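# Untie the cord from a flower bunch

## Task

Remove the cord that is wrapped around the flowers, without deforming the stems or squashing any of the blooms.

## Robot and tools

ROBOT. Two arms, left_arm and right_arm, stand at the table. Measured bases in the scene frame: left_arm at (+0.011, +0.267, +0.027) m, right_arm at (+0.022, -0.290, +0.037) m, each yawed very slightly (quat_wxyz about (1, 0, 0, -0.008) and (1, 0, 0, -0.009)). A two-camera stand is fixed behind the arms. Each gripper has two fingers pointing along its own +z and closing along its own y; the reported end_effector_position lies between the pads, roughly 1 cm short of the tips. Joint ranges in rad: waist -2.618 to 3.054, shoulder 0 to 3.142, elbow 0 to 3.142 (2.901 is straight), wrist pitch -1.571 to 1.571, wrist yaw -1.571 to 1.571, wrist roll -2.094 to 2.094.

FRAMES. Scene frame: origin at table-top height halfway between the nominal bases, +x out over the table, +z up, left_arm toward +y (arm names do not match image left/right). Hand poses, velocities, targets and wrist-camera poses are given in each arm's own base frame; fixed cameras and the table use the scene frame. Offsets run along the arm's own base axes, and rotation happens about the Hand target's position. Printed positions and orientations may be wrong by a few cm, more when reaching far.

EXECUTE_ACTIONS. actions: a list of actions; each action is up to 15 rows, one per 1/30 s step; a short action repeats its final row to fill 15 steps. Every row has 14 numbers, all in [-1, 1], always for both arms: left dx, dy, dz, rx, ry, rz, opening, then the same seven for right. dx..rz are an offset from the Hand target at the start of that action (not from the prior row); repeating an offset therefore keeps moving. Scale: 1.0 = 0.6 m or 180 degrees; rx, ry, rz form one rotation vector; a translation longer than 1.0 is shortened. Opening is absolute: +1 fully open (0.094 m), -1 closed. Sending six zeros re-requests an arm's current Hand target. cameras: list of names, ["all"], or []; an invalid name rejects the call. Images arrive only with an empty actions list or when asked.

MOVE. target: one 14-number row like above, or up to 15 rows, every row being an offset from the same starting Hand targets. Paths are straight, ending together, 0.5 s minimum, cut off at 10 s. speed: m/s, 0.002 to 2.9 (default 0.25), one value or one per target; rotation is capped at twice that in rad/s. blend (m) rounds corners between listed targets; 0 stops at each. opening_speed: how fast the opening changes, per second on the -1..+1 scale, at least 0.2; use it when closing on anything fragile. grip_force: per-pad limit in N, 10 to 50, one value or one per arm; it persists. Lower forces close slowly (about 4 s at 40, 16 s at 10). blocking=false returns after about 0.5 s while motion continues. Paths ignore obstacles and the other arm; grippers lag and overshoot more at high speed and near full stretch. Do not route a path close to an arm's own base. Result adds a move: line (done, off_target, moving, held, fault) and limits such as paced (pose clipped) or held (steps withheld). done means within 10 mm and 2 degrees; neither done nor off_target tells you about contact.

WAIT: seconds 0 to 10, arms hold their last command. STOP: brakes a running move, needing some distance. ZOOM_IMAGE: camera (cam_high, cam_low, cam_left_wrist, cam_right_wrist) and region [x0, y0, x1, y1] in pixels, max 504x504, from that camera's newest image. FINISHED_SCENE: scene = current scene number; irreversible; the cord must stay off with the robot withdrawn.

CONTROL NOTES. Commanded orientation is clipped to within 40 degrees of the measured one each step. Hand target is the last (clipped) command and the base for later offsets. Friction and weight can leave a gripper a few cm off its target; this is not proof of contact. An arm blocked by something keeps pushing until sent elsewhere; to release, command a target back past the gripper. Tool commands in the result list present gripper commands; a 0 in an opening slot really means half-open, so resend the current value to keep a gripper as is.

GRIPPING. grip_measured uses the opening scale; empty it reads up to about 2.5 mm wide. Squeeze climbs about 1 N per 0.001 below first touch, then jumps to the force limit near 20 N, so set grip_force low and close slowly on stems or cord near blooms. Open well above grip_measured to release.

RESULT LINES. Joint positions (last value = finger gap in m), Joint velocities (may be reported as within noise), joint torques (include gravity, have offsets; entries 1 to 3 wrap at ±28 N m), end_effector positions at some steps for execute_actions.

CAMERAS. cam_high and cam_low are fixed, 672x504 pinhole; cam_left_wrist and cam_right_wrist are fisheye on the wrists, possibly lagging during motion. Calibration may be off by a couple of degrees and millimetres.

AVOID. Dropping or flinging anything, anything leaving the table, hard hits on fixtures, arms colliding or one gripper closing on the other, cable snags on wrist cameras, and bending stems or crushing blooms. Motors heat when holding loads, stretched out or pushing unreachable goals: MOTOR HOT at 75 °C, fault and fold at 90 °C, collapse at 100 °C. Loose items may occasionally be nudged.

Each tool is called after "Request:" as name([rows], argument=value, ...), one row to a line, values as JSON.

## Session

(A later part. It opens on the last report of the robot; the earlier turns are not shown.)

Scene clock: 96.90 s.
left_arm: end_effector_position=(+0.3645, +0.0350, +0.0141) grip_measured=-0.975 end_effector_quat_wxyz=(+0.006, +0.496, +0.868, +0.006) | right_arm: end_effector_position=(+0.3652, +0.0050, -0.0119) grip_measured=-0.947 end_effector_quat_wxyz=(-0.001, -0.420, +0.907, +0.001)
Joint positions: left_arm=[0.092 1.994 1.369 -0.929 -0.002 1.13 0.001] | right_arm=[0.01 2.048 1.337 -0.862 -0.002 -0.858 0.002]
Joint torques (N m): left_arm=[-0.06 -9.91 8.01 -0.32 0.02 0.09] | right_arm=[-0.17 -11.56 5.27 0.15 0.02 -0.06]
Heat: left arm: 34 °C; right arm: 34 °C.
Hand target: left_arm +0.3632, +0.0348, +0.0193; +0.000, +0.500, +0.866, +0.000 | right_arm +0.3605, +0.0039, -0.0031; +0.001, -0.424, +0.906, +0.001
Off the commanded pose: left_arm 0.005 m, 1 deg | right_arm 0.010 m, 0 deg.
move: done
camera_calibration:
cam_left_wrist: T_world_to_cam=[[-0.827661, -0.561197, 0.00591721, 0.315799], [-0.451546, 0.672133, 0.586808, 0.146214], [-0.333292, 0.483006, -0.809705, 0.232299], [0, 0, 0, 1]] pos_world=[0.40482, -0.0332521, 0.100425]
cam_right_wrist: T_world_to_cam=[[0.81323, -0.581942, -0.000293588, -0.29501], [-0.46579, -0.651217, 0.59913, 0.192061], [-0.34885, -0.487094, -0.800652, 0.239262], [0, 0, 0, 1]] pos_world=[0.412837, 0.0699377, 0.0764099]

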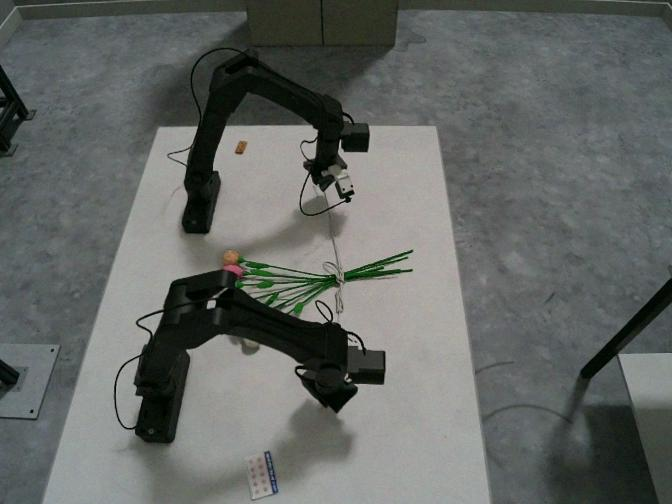

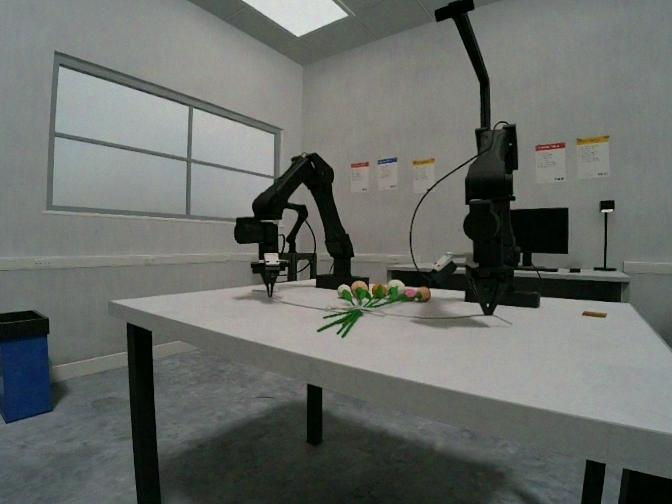

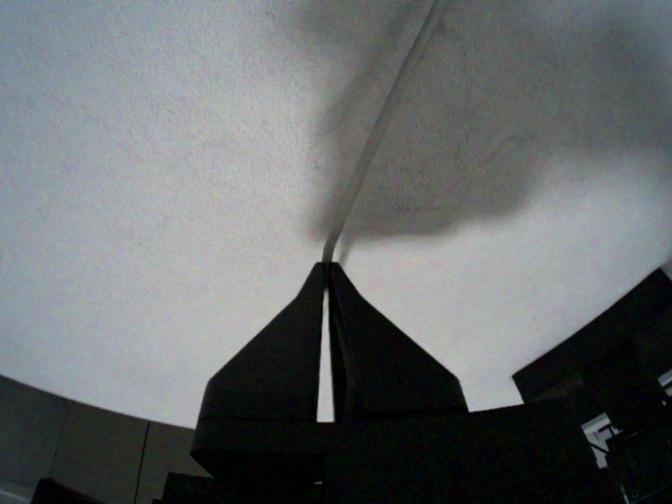

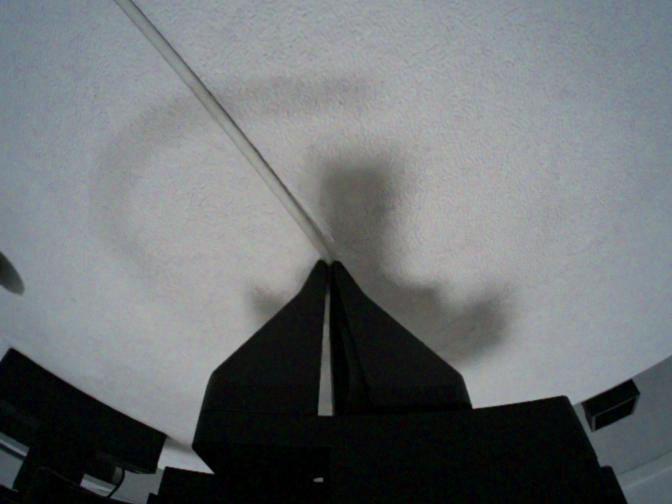

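Request:
move(target=[0.02,0.1,0.0,0,0,0,-1, 0.02,-0.11,0.0,0,0,0,-1], speed=0.08, cameras=["all"])

Request:
zoom_image(camera="cam_high", region=[210, 200, 440, 400])

Request:
zoom_image(camera="cam_low", region=[250, 260, 500, 360])

Scene clock: 100.70 s.
left_arm: end_effector_position=(+0.3783, +0.0954, +0.0207) grip_measured=-0.975 end_effector_quat_wxyz=(+0.012, +0.496, +0.868, +0.013) | right_arm: end_effector_position=(+0.3725, -0.0615, -0.0010) grip_measured=-0.947 end_effector_quat_wxyz=(+0.009, -0.420, +0.907, -0.005)
Joint positions: left_arm=[0.244 2.054 1.486 -0.967 -0.002 1.283 0.001] | right_arm=[-0.167 2.053 1.392 -0.89 -0.001 -1.034 0.002]
Joint torques (N m): left_arm=[0.12 -8.98 8.28 -0.32 0 0.15] | right_arm=[-0.17 -7.66 8.73 0.18 0.01 -0.08]
Heat: left arm: 34 °C; right arm: 34 °C.
Hand target: left_arm +0.3752, +0.0947, +0.0194; +0.000, +0.501, +0.866, +0.000 | right_arm +0.3725, -0.0622, -0.0030; +0.001, -0.424, +0.906, +0.000
Off the commanded pose: left_arm 0.003 m, 2 deg | right_arm 0.002 m, 1 deg.
move: done
camera_calibration:
cam_left_wrist: T_world_to_cam=[[-0.82802, -0.560567, -0.0121258, 0.361551], [-0.461053, 0.668402, 0.583668, 0.112069], [-0.31908, 0.48888, -0.811902, 0.207049], [0, 0, 0, 1]] pos_world=[0.417107, 0.0265445, 0.107077]
cam_right_wrist: T_world_to_cam=[[0.81281, -0.582166, 0.0205525, -0.339468], [-0.479354, -0.648386, 0.591452, 0.1509], [-0.330997, -0.49059, -0.806078, 0.211245], [0, 0, 0, 1]] pos_world=[0.418179, 0.00384946, 0.0880063]

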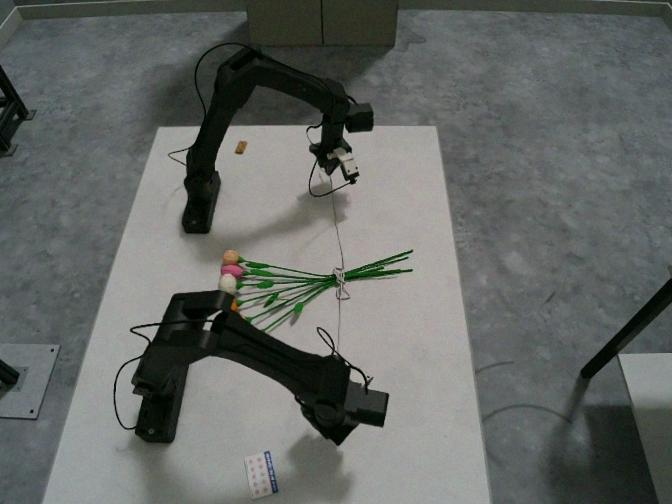

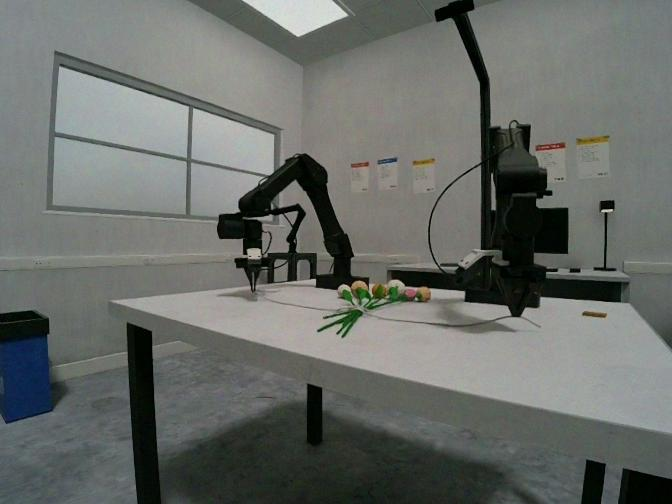

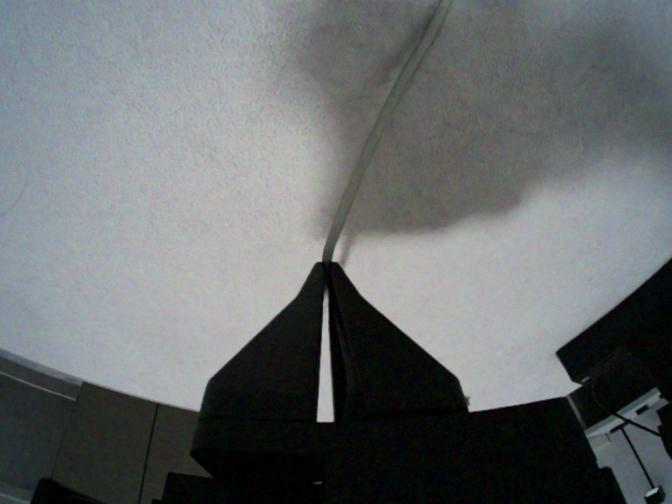

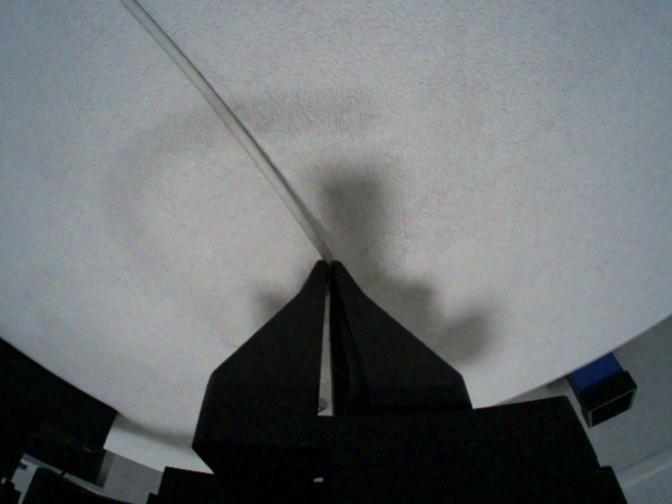

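Scaled by 2.191 from the camera's 672x504 image, which has a finer 960x720 frame.

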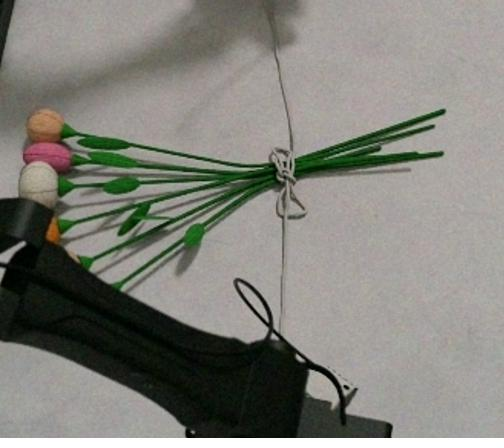

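Scaled by 2.016 from the camera's 672x504 image, which has a finer 960x720 frame.

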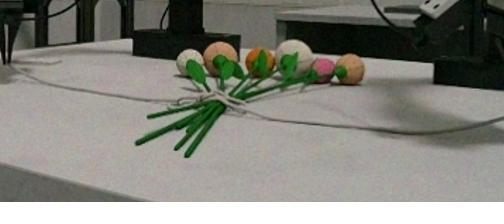

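Excellent. Continue.

Request:
move(target=[0.0,0.11,0.01,0,0,0,-1, 0.0,-0.12,0.01,0,0,0,-1], speed=0.08, cameras=["all"])

Request:
zoom_image(camera="cam_high", region=[210, 200, 440, 400])

Request:
zoom_image(camera="cam_low", region=[250, 260, 500, 360])

Scene clock: 106.90 s.
left_arm: end_effector_position=(+0.3785, +0.1623, +0.0273) grip_measured=-0.975 end_effector_quat_wxyz=(+0.010, +0.496, +0.868, +0.015) | right_arm: end_effector_position=(+0.3728, -0.1338, +0.0056) grip_measured=-0.947 end_effector_quat_wxyz=(+0.008, -0.420, +0.907, -0.008)
Joint positions: left_arm=[0.402 2.126 1.624 -1.032 -0.002 1.44 0.001] | right_arm=[-0.347 2.107 1.504 -0.946 0 -1.214 0.002]
Joint torques (N m): left_arm=[0.17 -9.59 8.34 -0.27 0 0.11] | right_arm=[-0.14 -8.05 9.02 0.16 0 -0.1]
Heat: left arm: 34 °C; right arm: 34 °C.
Hand target: left_arm +0.3753, +0.1608, +0.0254; +0.000, +0.501, +0.866, +0.000 | right_arm +0.3725, -0.1342, +0.0030; +0.001, -0.424, +0.906, +0.001
Off the commanded pose: left_arm 0.004 m, 2 deg | right_arm 0.003 m, 1 deg.
move: done
camera_calibration:
cam_left_wrist: T_world_to_cam=[[-0.827544, -0.561206, -0.0148121, 0.399259], [-0.46124, 0.664622, 0.587822, 0.0641092], [-0.320045, 0.49328, -0.808855, 0.179453], [0, 0, 0, 1]] pos_world=[0.417407, 0.0929374, 0.113381]
cam_right_wrist: T_world_to_cam=[[0.812508, -0.582453, 0.0240548, -0.381916], [-0.480144, -0.645247, 0.594237, 0.100929], [-0.330594, -0.494372, -0.80393, 0.180605], [0, 0, 0, 1]] pos_world=[0.418477, -0.0680377, 0.0944044]

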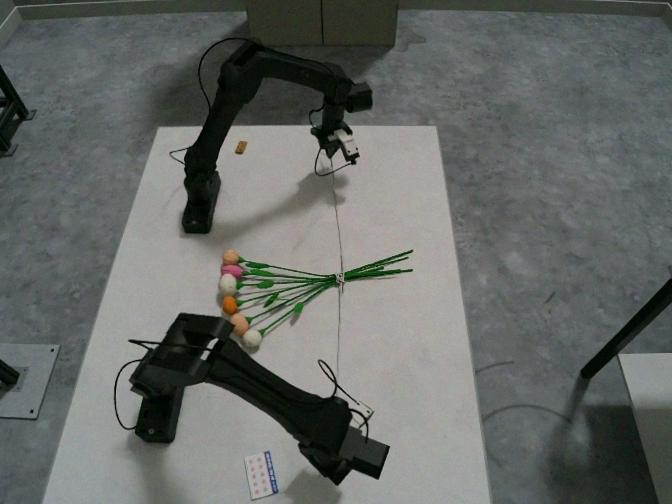

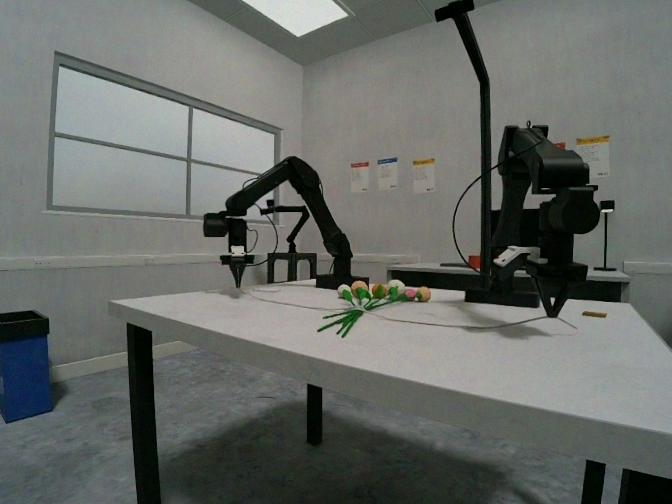

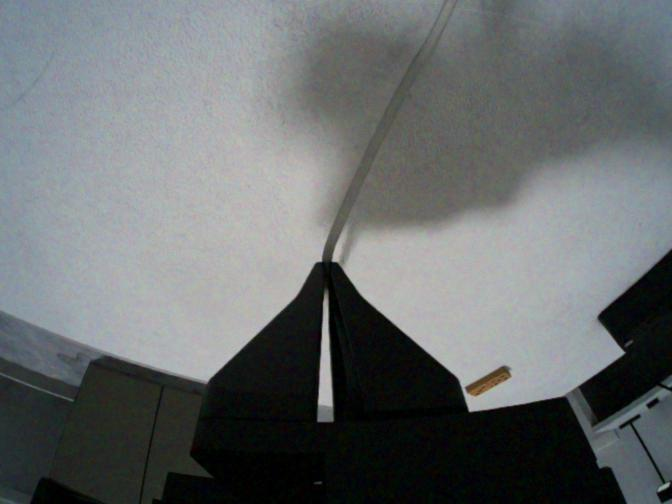

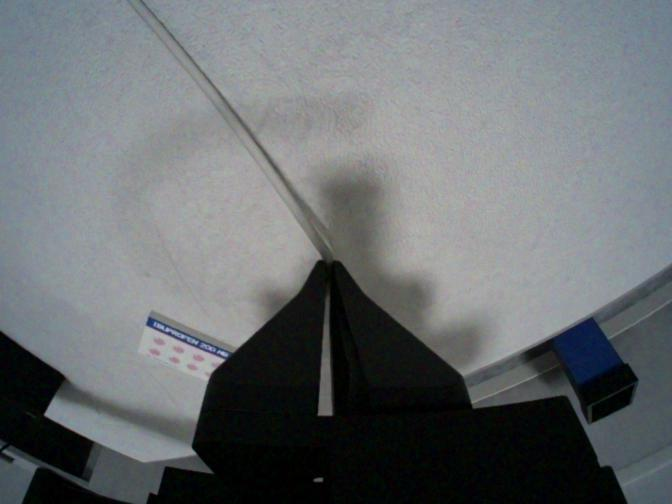

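Scaled by 2.191 from the camera's 672x504 image, which has a finer 960x720 frame.

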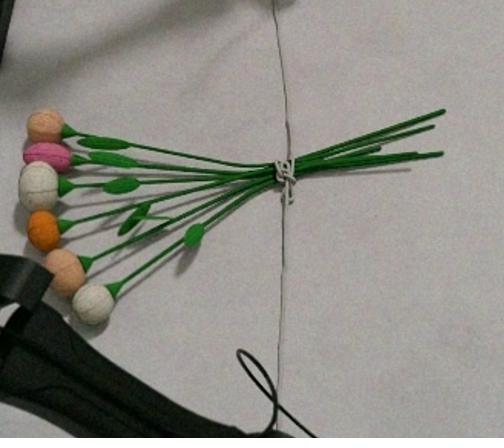

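Scaled by 2.016 from the camera's 672x504 image, which has a finer 960x720 frame.

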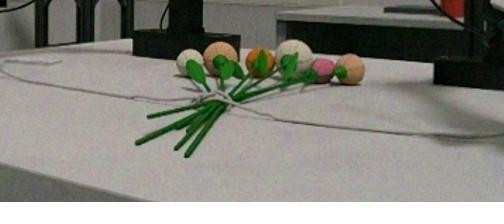

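Request:
move(target=[0.0,0.06,0.01,0,0,0,-1, 0.0,-0.06,0.01,0,0,0,-1], speed=0.06, cameras=["cam_high","cam_low"])

Request:
zoom_image(camera="cam_high", region=[280, 230, 400, 350])

Request:
zoom_image(camera="cam_low", region=[300, 260, 440, 360])

Scene clock: 111.77 s.
left_arm: end_effector_position=(+0.3790, +0.1983, +0.0337) grip_measured=-0.975 end_effector_quat_wxyz=(+0.010, +0.497, +0.868, +0.016) | right_arm: end_effector_position=(+0.3735, -0.1694, +0.0120) grip_measured=-0.947 end_effector_quat_wxyz=(+0.008, -0.421, +0.907, -0.009)
Joint positions: left_arm=[0.479 2.181 1.738 -1.09 -0.002 1.518 0.001] | right_arm=[-0.428 2.149 1.598 -0.996 0 -1.297 0.002]
Joint torques (N m): left_arm=[0.09 -10.09 8.49 -0.32 0 0.16] | right_arm=[-0.25 -8.36 9.11 0.16 0 -0.07]
Heat: left arm: 34 °C; right arm: 35 °C.
Hand target: left_arm +0.3752, +0.1968, +0.0313; +0.000, +0.500, +0.866, +0.000 | right_arm +0.3725, -0.1702, +0.0089; +0.001, -0.424, +0.906, +0.001
Off the commanded pose: left_arm 0.005 m, 2 deg | right_arm 0.003 m, 1 deg.
move: done
Images, in order (width x height): cam_high 672x504, cam_low 672x504.

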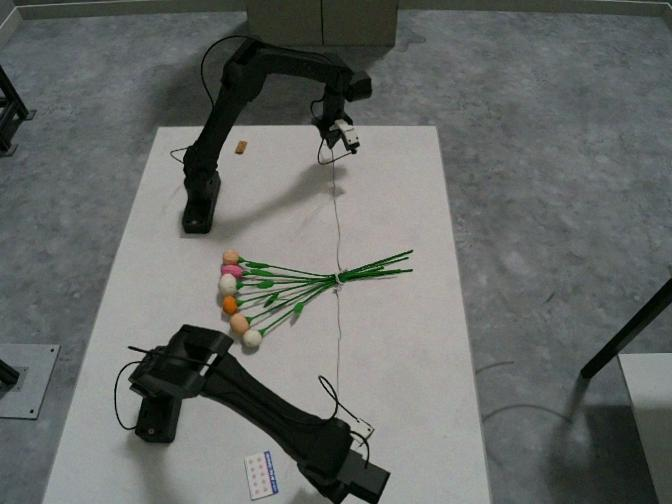

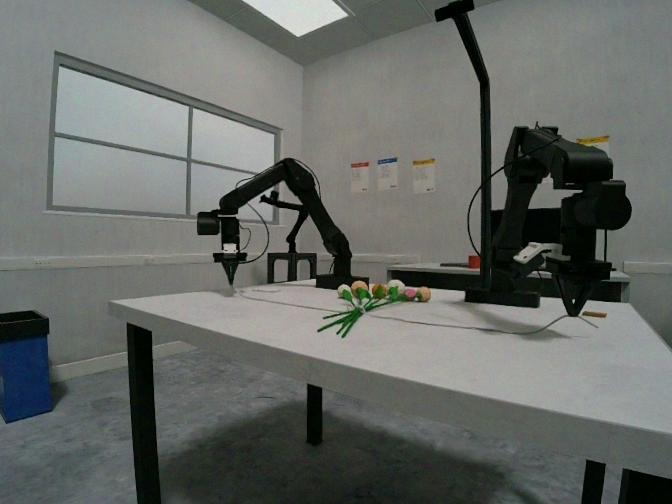

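Scaled by 4.200 from the camera's 672x504 image, which has a finer 960x720 frame.

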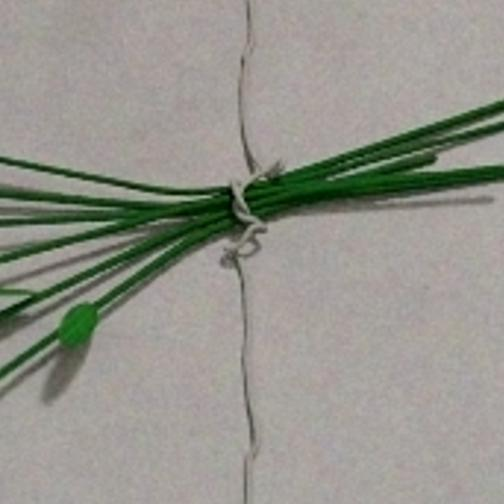

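Scaled by 3.600 from the camera's 672x504 image, which has a finer 960x720 frame.

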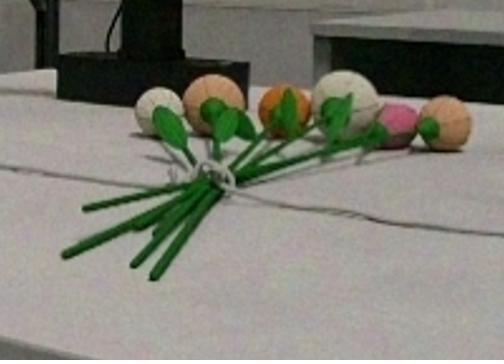

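Request:
move(target=[0.0,0.06,0.01,0,0,0,-1, 0.0,-0.06,0.01,0,0,0,-1], speed=0.06, cameras=["cam_high","cam_low"])

Request:
zoom_image(camera="cam_high", region=[280, 230, 400, 350])

Request:
zoom_image(camera="cam_low", region=[300, 260, 440, 360])

Scene clock: 116.37 s.
left_arm: end_effector_position=(+0.3794, +0.2347, +0.0404) grip_measured=-0.975 end_effector_quat_wxyz=(+0.009, +0.497, +0.868, +0.018) | right_arm: end_effector_position=(+0.3738, -0.2055, +0.0186) grip_measured=-0.947 end_effector_quat_wxyz=(+0.007, -0.421, +0.907, -0.010)
Joint positions: left_arm=[0.551 2.253 1.882 -1.161 -0.002 1.591 0.001] | right_arm=[-0.505 2.204 1.715 -1.057 0 -1.374 0.002]
Joint torques (N m): left_arm=[0.2 -10.66 8.68 -0.33 0 0.16] | right_arm=[-0.27 -8.77 9.29 0.13 -0.01 -0.09]
Heat: left arm: 34 °C; right arm: 34 °C.
Hand target: left_arm +0.3752, +0.2328, +0.0373; +0.000, +0.501, +0.866, +0.000 | right_arm +0.3726, -0.2062, +0.0150; +0.001, -0.424, +0.906, +0.001
Off the commanded pose: left_arm 0.006 m, 2 deg | right_arm 0.004 m, 1 deg.
move: done
Images, in order (width x height): cam_high 672x504, cam_low 672x504.

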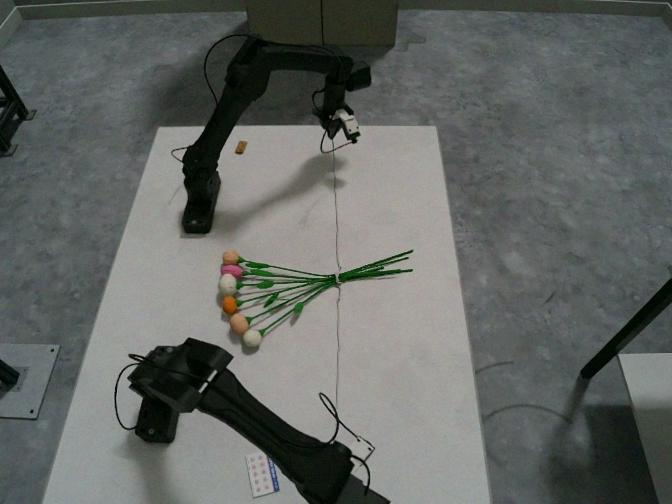

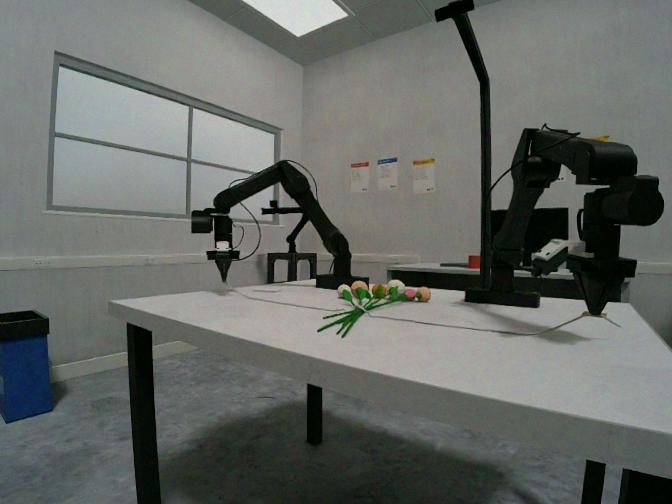

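Scaled by 4.200 from the camera's 672x504 image, which has a finer 960x720 frame.

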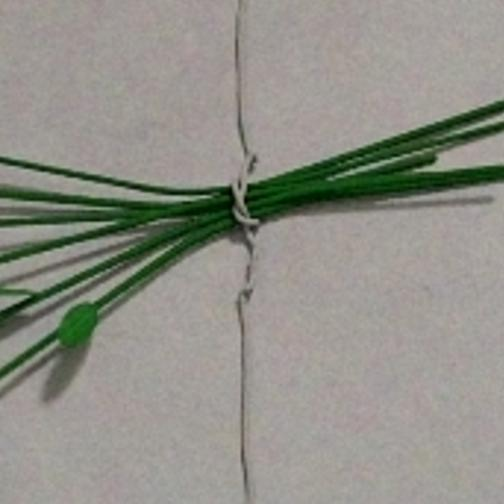

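Scaled by 3.600 from the camera's 672x504 image, which has a finer 960x720 frame.

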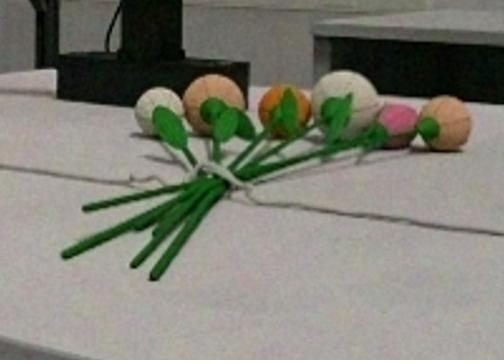

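Request:
move([
  [0.0,-0.06,-0.065,0,0,0,-1, 0.0,0.02,-0.0,0,0,0,-1],
  [0.0,-0.06,-0.065,0,0,0,-0.3, 0.0,0.02,-0.0,0,0,0,-1],
  [0.0,-0.06,0.2,0,0,0,-0.3, 0.0,0.02,-0.0,0,0,0,-1],
], speed=0.15, cameras=["cam_high","cam_left_wrist"])

Scene clock: 126.10 s.
left_arm: end_effector_position=(+0.3905, +0.2042, +0.1410) grip_measured=-0.303 end_effector_quat_wxyz=(+0.018, +0.504, +0.863, +0.030) | right_arm: end_effector_position=(+0.3770, -0.1994, +0.0186) grip_measured=-0.947 end_effector_quat_wxyz=(+0.007, -0.424, +0.905, -0.010)
Joint positions: left_arm=[0.479 2.216 2.222 -1.507 -0.002 1.536 0.033] | right_arm=[-0.489 2.204 1.715 -1.057 0 -1.365 0.002]
Joint torques (N m): left_arm=[0.14 -15.24 7.57 -0.59 0 -0.08] | right_arm=[0.42 -10.3 5.93 0.27 0 0.09]
Heat: left arm: 34 °C; right arm: 35 °C.
Hand target: left_arm +0.3753, +0.1967, +0.1575; +0.000, +0.501, +0.866, +0.000 | right_arm +0.3727, -0.1942, +0.0150; +0.001, -0.424, +0.906, +0.000
Off the commanded pose: left_arm 0.024 m, 4 deg | right_arm 0.008 m, 1 deg.
joint sent to its limit (left arm) — joint 4 (wrist pitch), lower limit. The joint targets still meet the commanded pose.
move: off_target (left_arm)
camera_calibration:
cam_left_wrist: T_world_to_cam=[[-0.837165, -0.54486, -0.0477772, 0.439361], [-0.4647, 0.662484, 0.58751, -0.0232508], [-0.288459, 0.514045, -0.807805, 0.237748], [0, 0, 0, 1]] pos_world=[0.425594, 0.13258, 0.226706]
Images, in order (width x height): cam_high 672x504, cam_left_wrist 672x504.

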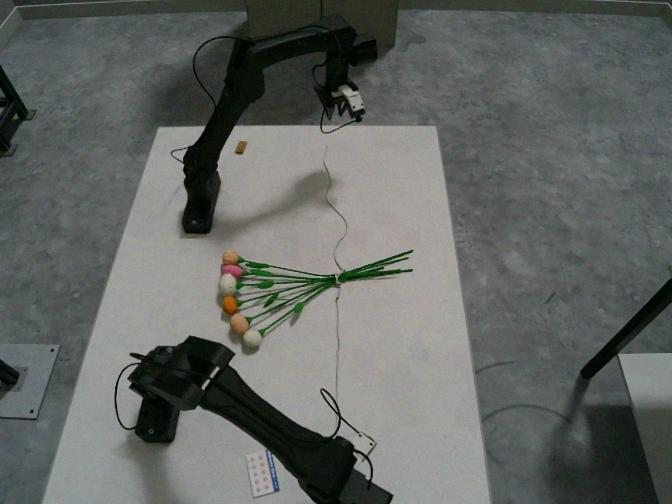

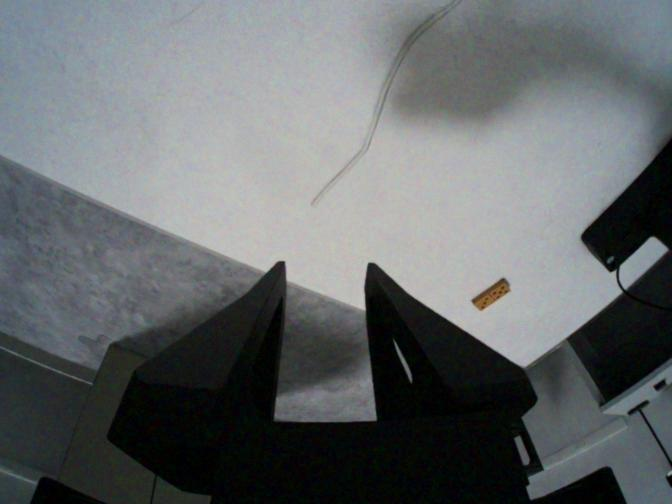

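Request:
move([
  [0,0,0,0,0,0,-0.3, 0.0,-0.11,-0.04,0,0,0,-1],
  [0,0,0,0,0,0,-0.3, 0.0,-0.08,-0.065,0,0,0,-1],
  [0,0,0,0,0,0,-0.3, 0.0,-0.08,-0.065,0,0,0,-0.3],
  [0,0,0,0,0,0,-0.3, 0.0,-0.05,0.2,0,0,0,-0.3],
], speed=0.12, cameras=["cam_high","cam_right_wrist","cam_low"])

Request:
zoom_image(camera="cam_high", region=[280, 230, 400, 350])

Scene clock: 135.97 s.
left_arm: end_effector_position=(+0.3905, +0.2042, +0.1410) grip_measured=-0.303 end_effector_quat_wxyz=(+0.018, +0.504, +0.863, +0.030) | right_arm: end_effector_position=(+0.3730, -0.2299, +0.1210) grip_measured=-0.302 end_effector_quat_wxyz=(-0.003, -0.424, +0.906, -0.003)
Joint positions: left_arm=[0.479 2.216 2.222 -1.507 -0.002 1.536 0.033] | right_arm=[-0.551 2.277 2.244 -1.537 0.008 -1.427 0.033]
Joint torques (N m): left_arm=[0.14 -15.3 7.5 -0.59 0.01 -0.07] | right_arm=[0.5 -12.79 8.35 0.08 -0.06 0.09]
Heat: left arm: 35 °C; right arm: 36 °C.
Hand target: left_arm +0.3753, +0.1967, +0.1575; +0.000, +0.501, +0.866, +0.000 | right_arm +0.3727, -0.2241, +0.1350; +0.001, -0.424, +0.906, +0.001
Off the commanded pose: left_arm 0.024 m, 4 deg | right_arm 0.015 m, 1 deg.
joint sent to its limit (left arm) — joint 4 (wrist pitch), lower limit. The joint targets still meet the commanded pose.
joint sent to its limit (right arm) — joint 4 (wrist pitch), lower limit. The joint targets still meet the commanded pose.
move: off_target (left_arm, right_arm)
camera_calibration:
cam_right_wrist: T_world_to_cam=[[0.817441, -0.575994, 0.00451138, -0.438772], [-0.460648, -0.649002, 0.605475, -0.0389917], [-0.345822, -0.497019, -0.795851, 0.229966], [0, 0, 0, 1]] pos_world=[0.420237, -0.163739, 0.208607]
Images, in order (width x height): cam_high 672x504, cam_low 672x504, cam_right_wrist 672x504.

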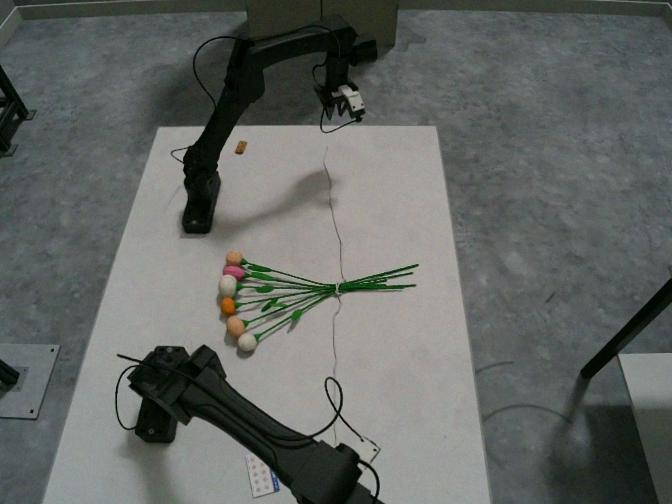

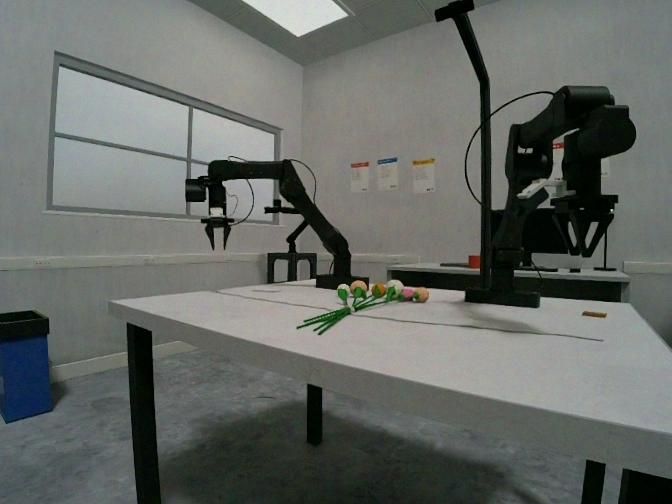

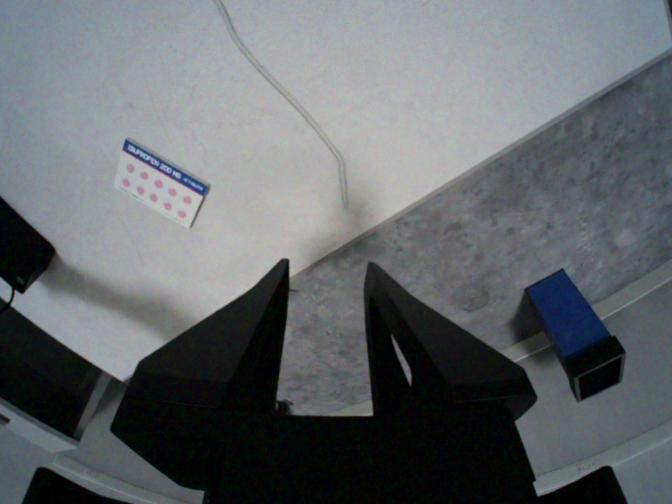

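Scaled by 4.200 from the camera's 672x504 image, which has a finer 960x720 frame.

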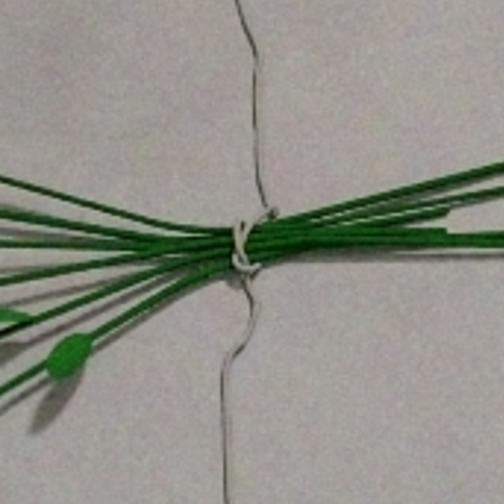

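Request:
move(target=[0.125,-0.825,-0.03,0,0,0.333,-0.3, 0.02,0.42,-0.06,0,0,0.139,1], speed=0.3, cameras=["all"])

Scene clock: 145.53 s.
left_arm: end_effector_position=(+0.4544, -0.3013, +0.1445) grip_measured=-0.303 end_effector_quat_wxyz=(+0.140, +0.007, +0.986, -0.087) | right_arm: end_effector_position=(+0.3831, +0.0271, +0.0944) grip_measured=+0.998 end_effector_quat_wxyz=(-0.012, -0.614, +0.790, +0.004)
Joint positions: left_arm=[-0.59 2.577 2.839 -1.502 -0.009 -0.574 0.033] | right_arm=[0.072 2.035 1.756 -1.316 0.007 -1.249 0.094]
Joint torques (N m): left_arm=[-0.06 -12.81 8.35 0.18 0.05 -0.11] | right_arm=[-0.2 -10.84 6.17 0.45 -0.07 0.08]
Heat: left arm: 37 °C; right arm: 39 °C.
Hand target: left_arm +0.4503, -0.2982, +0.1394; +0.000, +0.001, +1.000, +0.000 | right_arm +0.3847, +0.0278, +0.0990; +0.001, -0.610, +0.793, +0.001
Off the commanded pose: left_arm 0.007 m, 19 deg | right_arm 0.005 m, 2 deg.
elbow stopped short (left arm): the move would have taken joint 3 (elbow) straighter than the controller allows.
move: off_target (left_arm)
camera_calibration:
cam_left_wrist: T_world_to_cam=[[0.0162998, -0.978211, 0.206974, -0.337617], [-0.937652, 0.0569247, 0.342883, 0.407199], [-0.347194, -0.199659, -0.916293, 0.346254], [0, 0, 0, 1]] pos_world=[0.507531, -0.284307, 0.247527]
cam_right_wrist: T_world_to_cam=[[0.985763, -0.167085, -0.0187967, -0.372223], [-0.121165, -0.78342, 0.609567, 0.0217341], [-0.116575, -0.598611, -0.792512, 0.254703], [0, 0, 0, 1]] pos_world=[0.399249, 0.107302, 0.181611]

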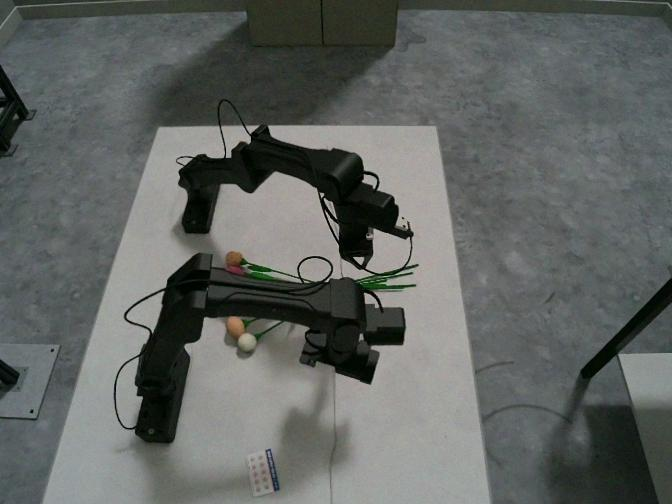

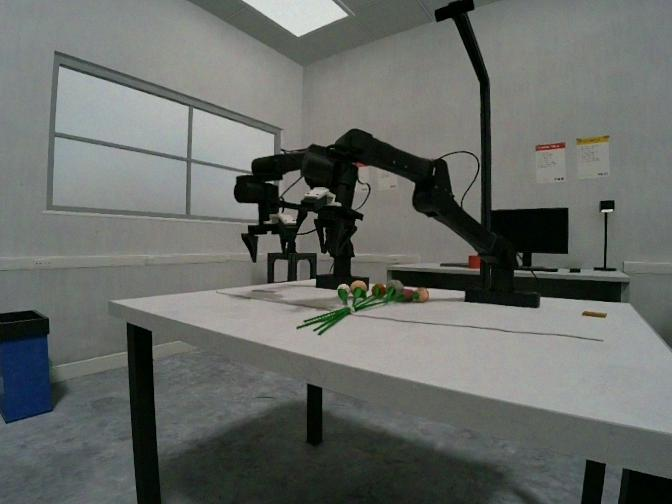

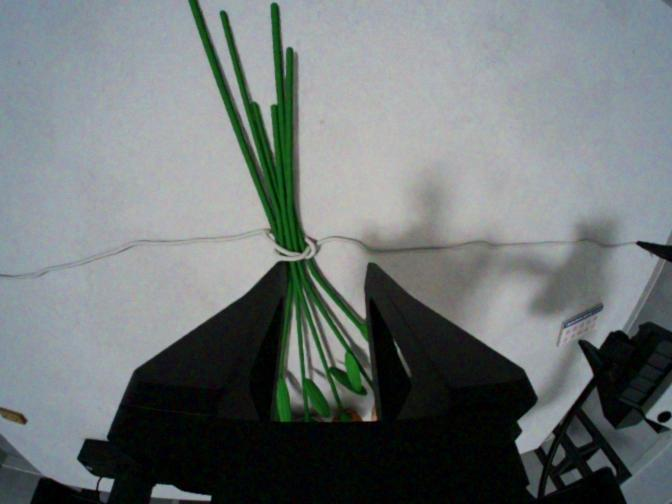

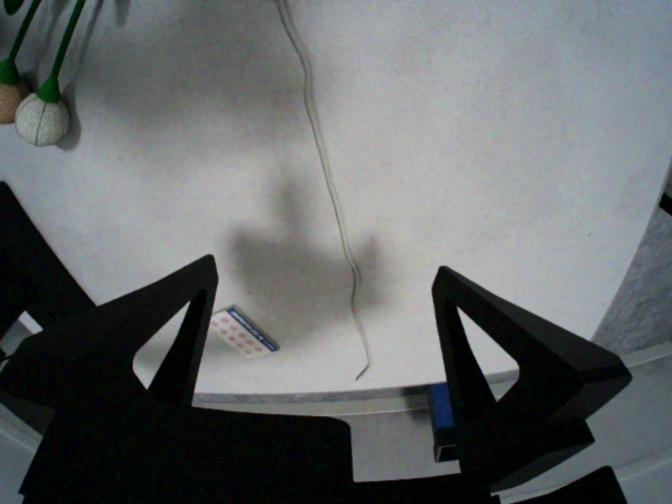

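Request:
move(target=[0.0245,0.002,-0.15,0,0,0.056,-0.1, -0.0187,0.095,-0.14,0,0,0,1], speed=0.15, cameras=["all"])

Scene clock: 156.17 s.
left_arm: end_effector_position=(+0.4611, -0.2967, +0.0520) grip_measured=-0.103 end_effector_quat_wxyz=(+0.073, -0.079, +0.993, -0.052) | right_arm: end_effector_position=(+0.3750, +0.0820, +0.0240) grip_measured=+0.998 end_effector_quat_wxyz=(+0.004, -0.611, +0.792, -0.006)
Joint positions: left_arm=[-0.576 2.755 2.839 -1.475 -0.007 -0.734 0.042] | right_arm=[0.216 2.048 1.491 -1.001 0.007 -1.099 0.094]
Joint torques (N m): left_arm=[0.34 -13.76 8.49 0.31 0.05 -0.08] | right_arm=[0.29 -7.98 5.83 0.53 -0.05 0.09]
Heat: left arm: 36 °C; right arm: 39 °C.
Hand target: left_arm +0.4651, -0.2970, +0.0493; +0.000, -0.087, +0.996, +0.000 | right_arm +0.3733, +0.0848, +0.0150; +0.001, -0.610, +0.793, +0.001
Off the commanded pose: left_arm 0.005 m, 10 deg | right_arm 0.010 m, 1 deg.
elbow stopped short (left arm): the move would have taken joint 3 (elbow) straighter than the controller allows.
move: off_target (left_arm)
camera_calibration:
cam_left_wrist: T_world_to_cam=[[0.206891, -0.967609, 0.144667, -0.395489], [-0.871771, -0.115206, 0.476176, 0.356469], [-0.444086, -0.224632, -0.867369, 0.299426], [0, 0, 0, 1]] pos_world=[0.525553, -0.274351, 0.147184]
cam_right_wrist: T_world_to_cam=[[0.984754, -0.173093, 0.0172834, -0.356481], [-0.148588, -0.78533, 0.600981, 0.117328], [-0.0904527, -0.594387, -0.799076, 0.220824], [0, 0, 0, 1]] pos_world=[0.388453, 0.161692, 0.112105]

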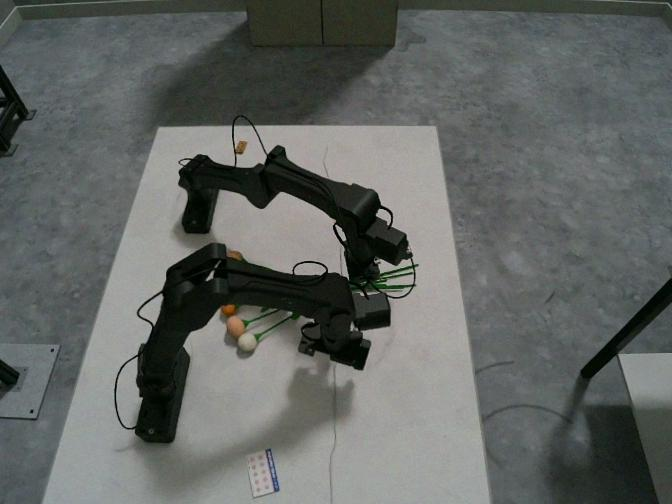

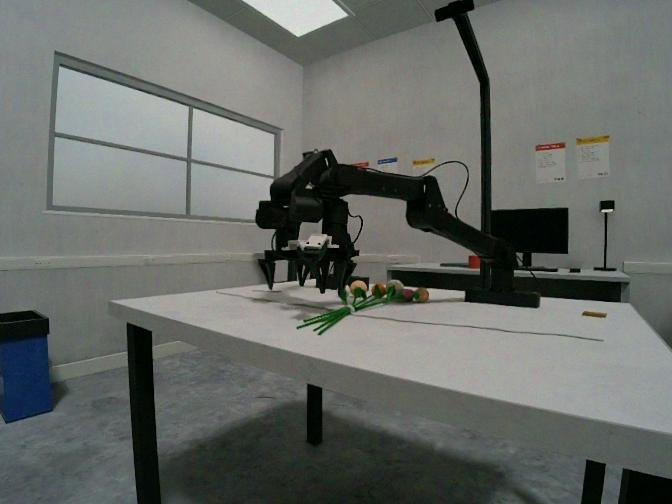

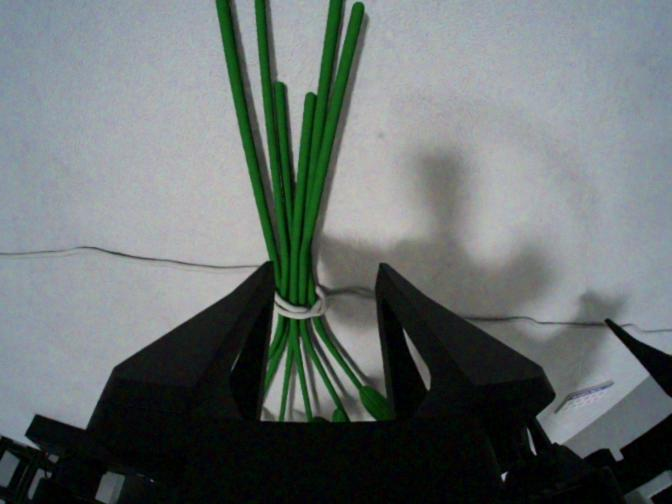

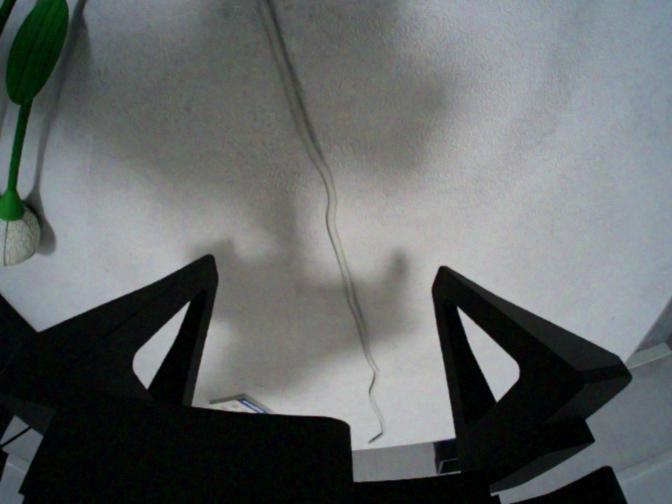

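Request:
move(target=[0.01,0.004,-0.075,0,0,0,-0.1, 0,0.01,-0.072,0,0,0,1], speed=0.08, cameras=["cam_left_wrist","cam_right_wrist"])

Scene clock: 160.80 s.
left_arm: end_effector_position=(+0.4668, -0.2952, +0.0108) grip_measured=-0.103 end_effector_quat_wxyz=(+0.058, -0.083, +0.994, -0.042) | right_arm: end_effector_position=(+0.3770, +0.0871, -0.0181) grip_measured=+0.998 end_effector_quat_wxyz=(+0.006, -0.610, +0.793, -0.007)
Joint positions: left_arm=[-0.567 2.837 2.84 -1.431 -0.004 -0.734 0.042] | right_arm=[0.228 2.117 1.417 -0.855 0.007 -1.084 0.094]
Joint torques (N m): left_arm=[0.39 -13.48 8.53 0.28 0.01 -0.01] | right_arm=[0.55 -8.01 5.44 0.54 -0.07 0.09]
Heat: left arm: 37 °C; right arm: 38 °C.
Hand target: left_arm +0.4710, -0.2947, +0.0043; +0.000, -0.087, +0.996, +0.000 | right_arm +0.3734, +0.0908, -0.0282; +0.001, -0.610, +0.793, +0.001
Off the commanded pose: left_arm 0.008 m, 8 deg | right_arm 0.011 m, 1 deg.
elbow stopped short (left arm): the move would have taken joint 3 (elbow) straighter than the controller allows.
move: off_target (left_arm, right_arm)
camera_calibration:
cam_left_wrist: T_world_to_cam=[[0.219576, -0.968063, 0.120994, -0.395112], [-0.855042, -0.131238, 0.501677, 0.368456], [-0.469776, -0.213611, -0.856552, 0.281627], [0, 0, 0, 1]] pos_world=[0.534104, -0.273979, 0.104188]
cam_right_wrist: T_world_to_cam=[[0.98408, -0.176538, 0.0204992, -0.356141], [-0.15339, -0.785414, 0.599663, 0.148757], [-0.0897628, -0.593261, -0.79999, 0.190012], [0, 0, 0, 1]] pos_world=[0.390346, 0.16669, 0.0701039]
Images, in order (width x height): cam_left_wrist 672x504, cam_right_wrist 672x504.

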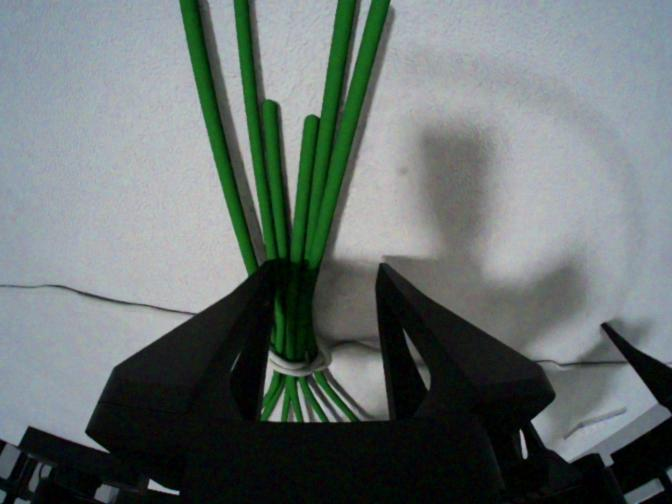

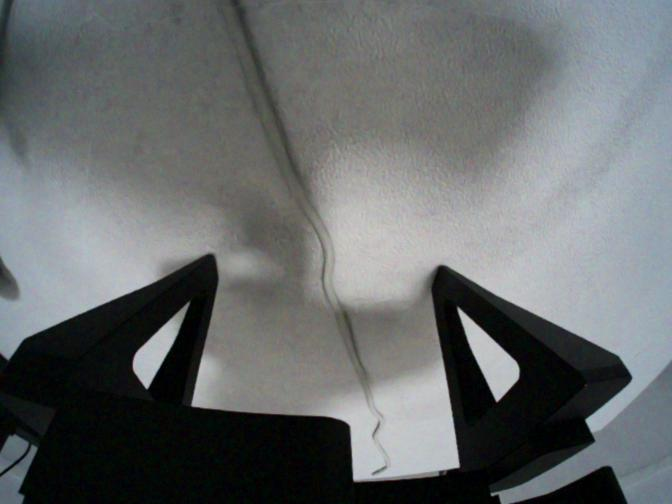

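Request:
move([
  [0.0,0.01,0.0,0,0,0,0.3, 0,0.0,-0.012,0,0,0,1],
  [0.0,0.01,-0.02,0,0,0,0.3, 0,0.0,-0.012,0,0,0,-1],
], speed=0.05, opening_speed=1, cameras=["cam_left_wrist","cam_right_wrist"])

Scene clock: 169.40 s.
left_arm: end_effector_position=(+0.4697, -0.2935, +0.0081) grip_measured=+0.297 end_effector_quat_wxyz=(+0.058, -0.087, +0.994, -0.045) | right_arm: end_effector_position=(+0.3825, +0.0883, -0.0196) grip_measured=-0.943 end_effector_quat_wxyz=(+0.016, -0.609, +0.793, -0.012)
Joint positions: left_arm=[-0.56 2.845 2.847 -1.425 0.001 -0.734 0.061] | right_arm=[0.228 2.119 1.413 -0.826 0.008 -1.082 0.003]
Joint torques (N m): left_arm=[0.62 -12.31 7.95 0.18 -0.01 0.1] | right_arm=[0.53 -7.31 4.78 0.53 -0.07 0.08]
Heat: left arm: 36 °C; right arm: 37 °C.
Hand target: left_arm +0.4712, -0.2886, -0.0076; +0.000, -0.087, +0.996, +0.000 | right_arm +0.3734, +0.0908, -0.0354; +0.001, -0.610, +0.793, +0.001
Off the commanded pose: left_arm 0.017 m, 8 deg | right_arm 0.018 m, 2 deg.
elbow stopped short (left arm): the move would have taken joint 3 (elbow) straighter than the controller allows.
move: off_target (left_arm, right_arm); target 2's new opening was sent with right_arm's hand 0.018 m and 2 deg from that target
camera_calibration:
cam_left_wrist: T_world_to_cam=[[0.225894, -0.965856, 0.126861, -0.396076], [-0.854075, -0.133727, 0.502666, 0.371333], [-0.468538, -0.221898, -0.855122, 0.278106], [0, 0, 0, 1]] pos_world=[0.536921, -0.271183, 0.101405]
cam_right_wrist: T_world_to_cam=[[0.983166, -0.17778, 0.0421702, -0.360422], [-0.167887, -0.787928, 0.592438, 0.156956], [-0.0720967, -0.589545, -0.804511, 0.182827], [0, 0, 0, 1]] pos_world=[0.393886, 0.167378, 0.0692987]
Images, in order (width x height): cam_left_wrist 672x504, cam_right_wrist 672x504.

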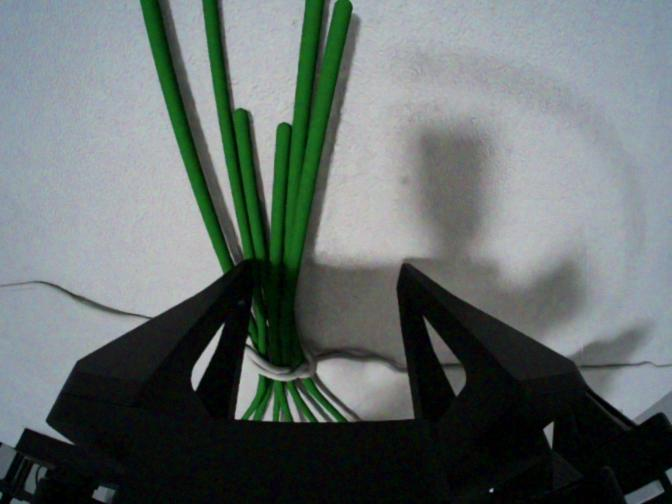

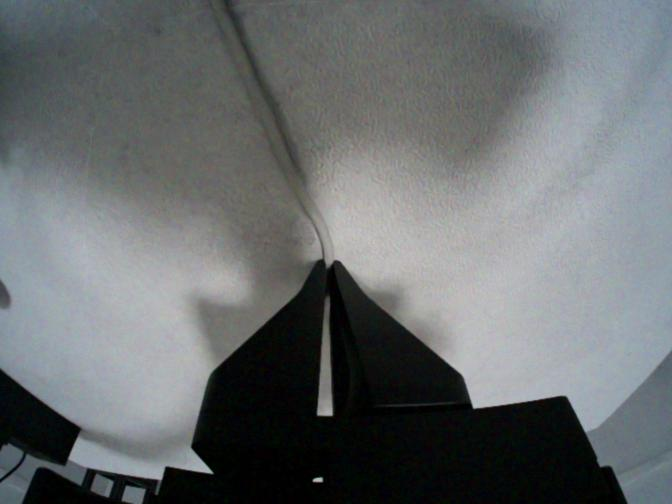

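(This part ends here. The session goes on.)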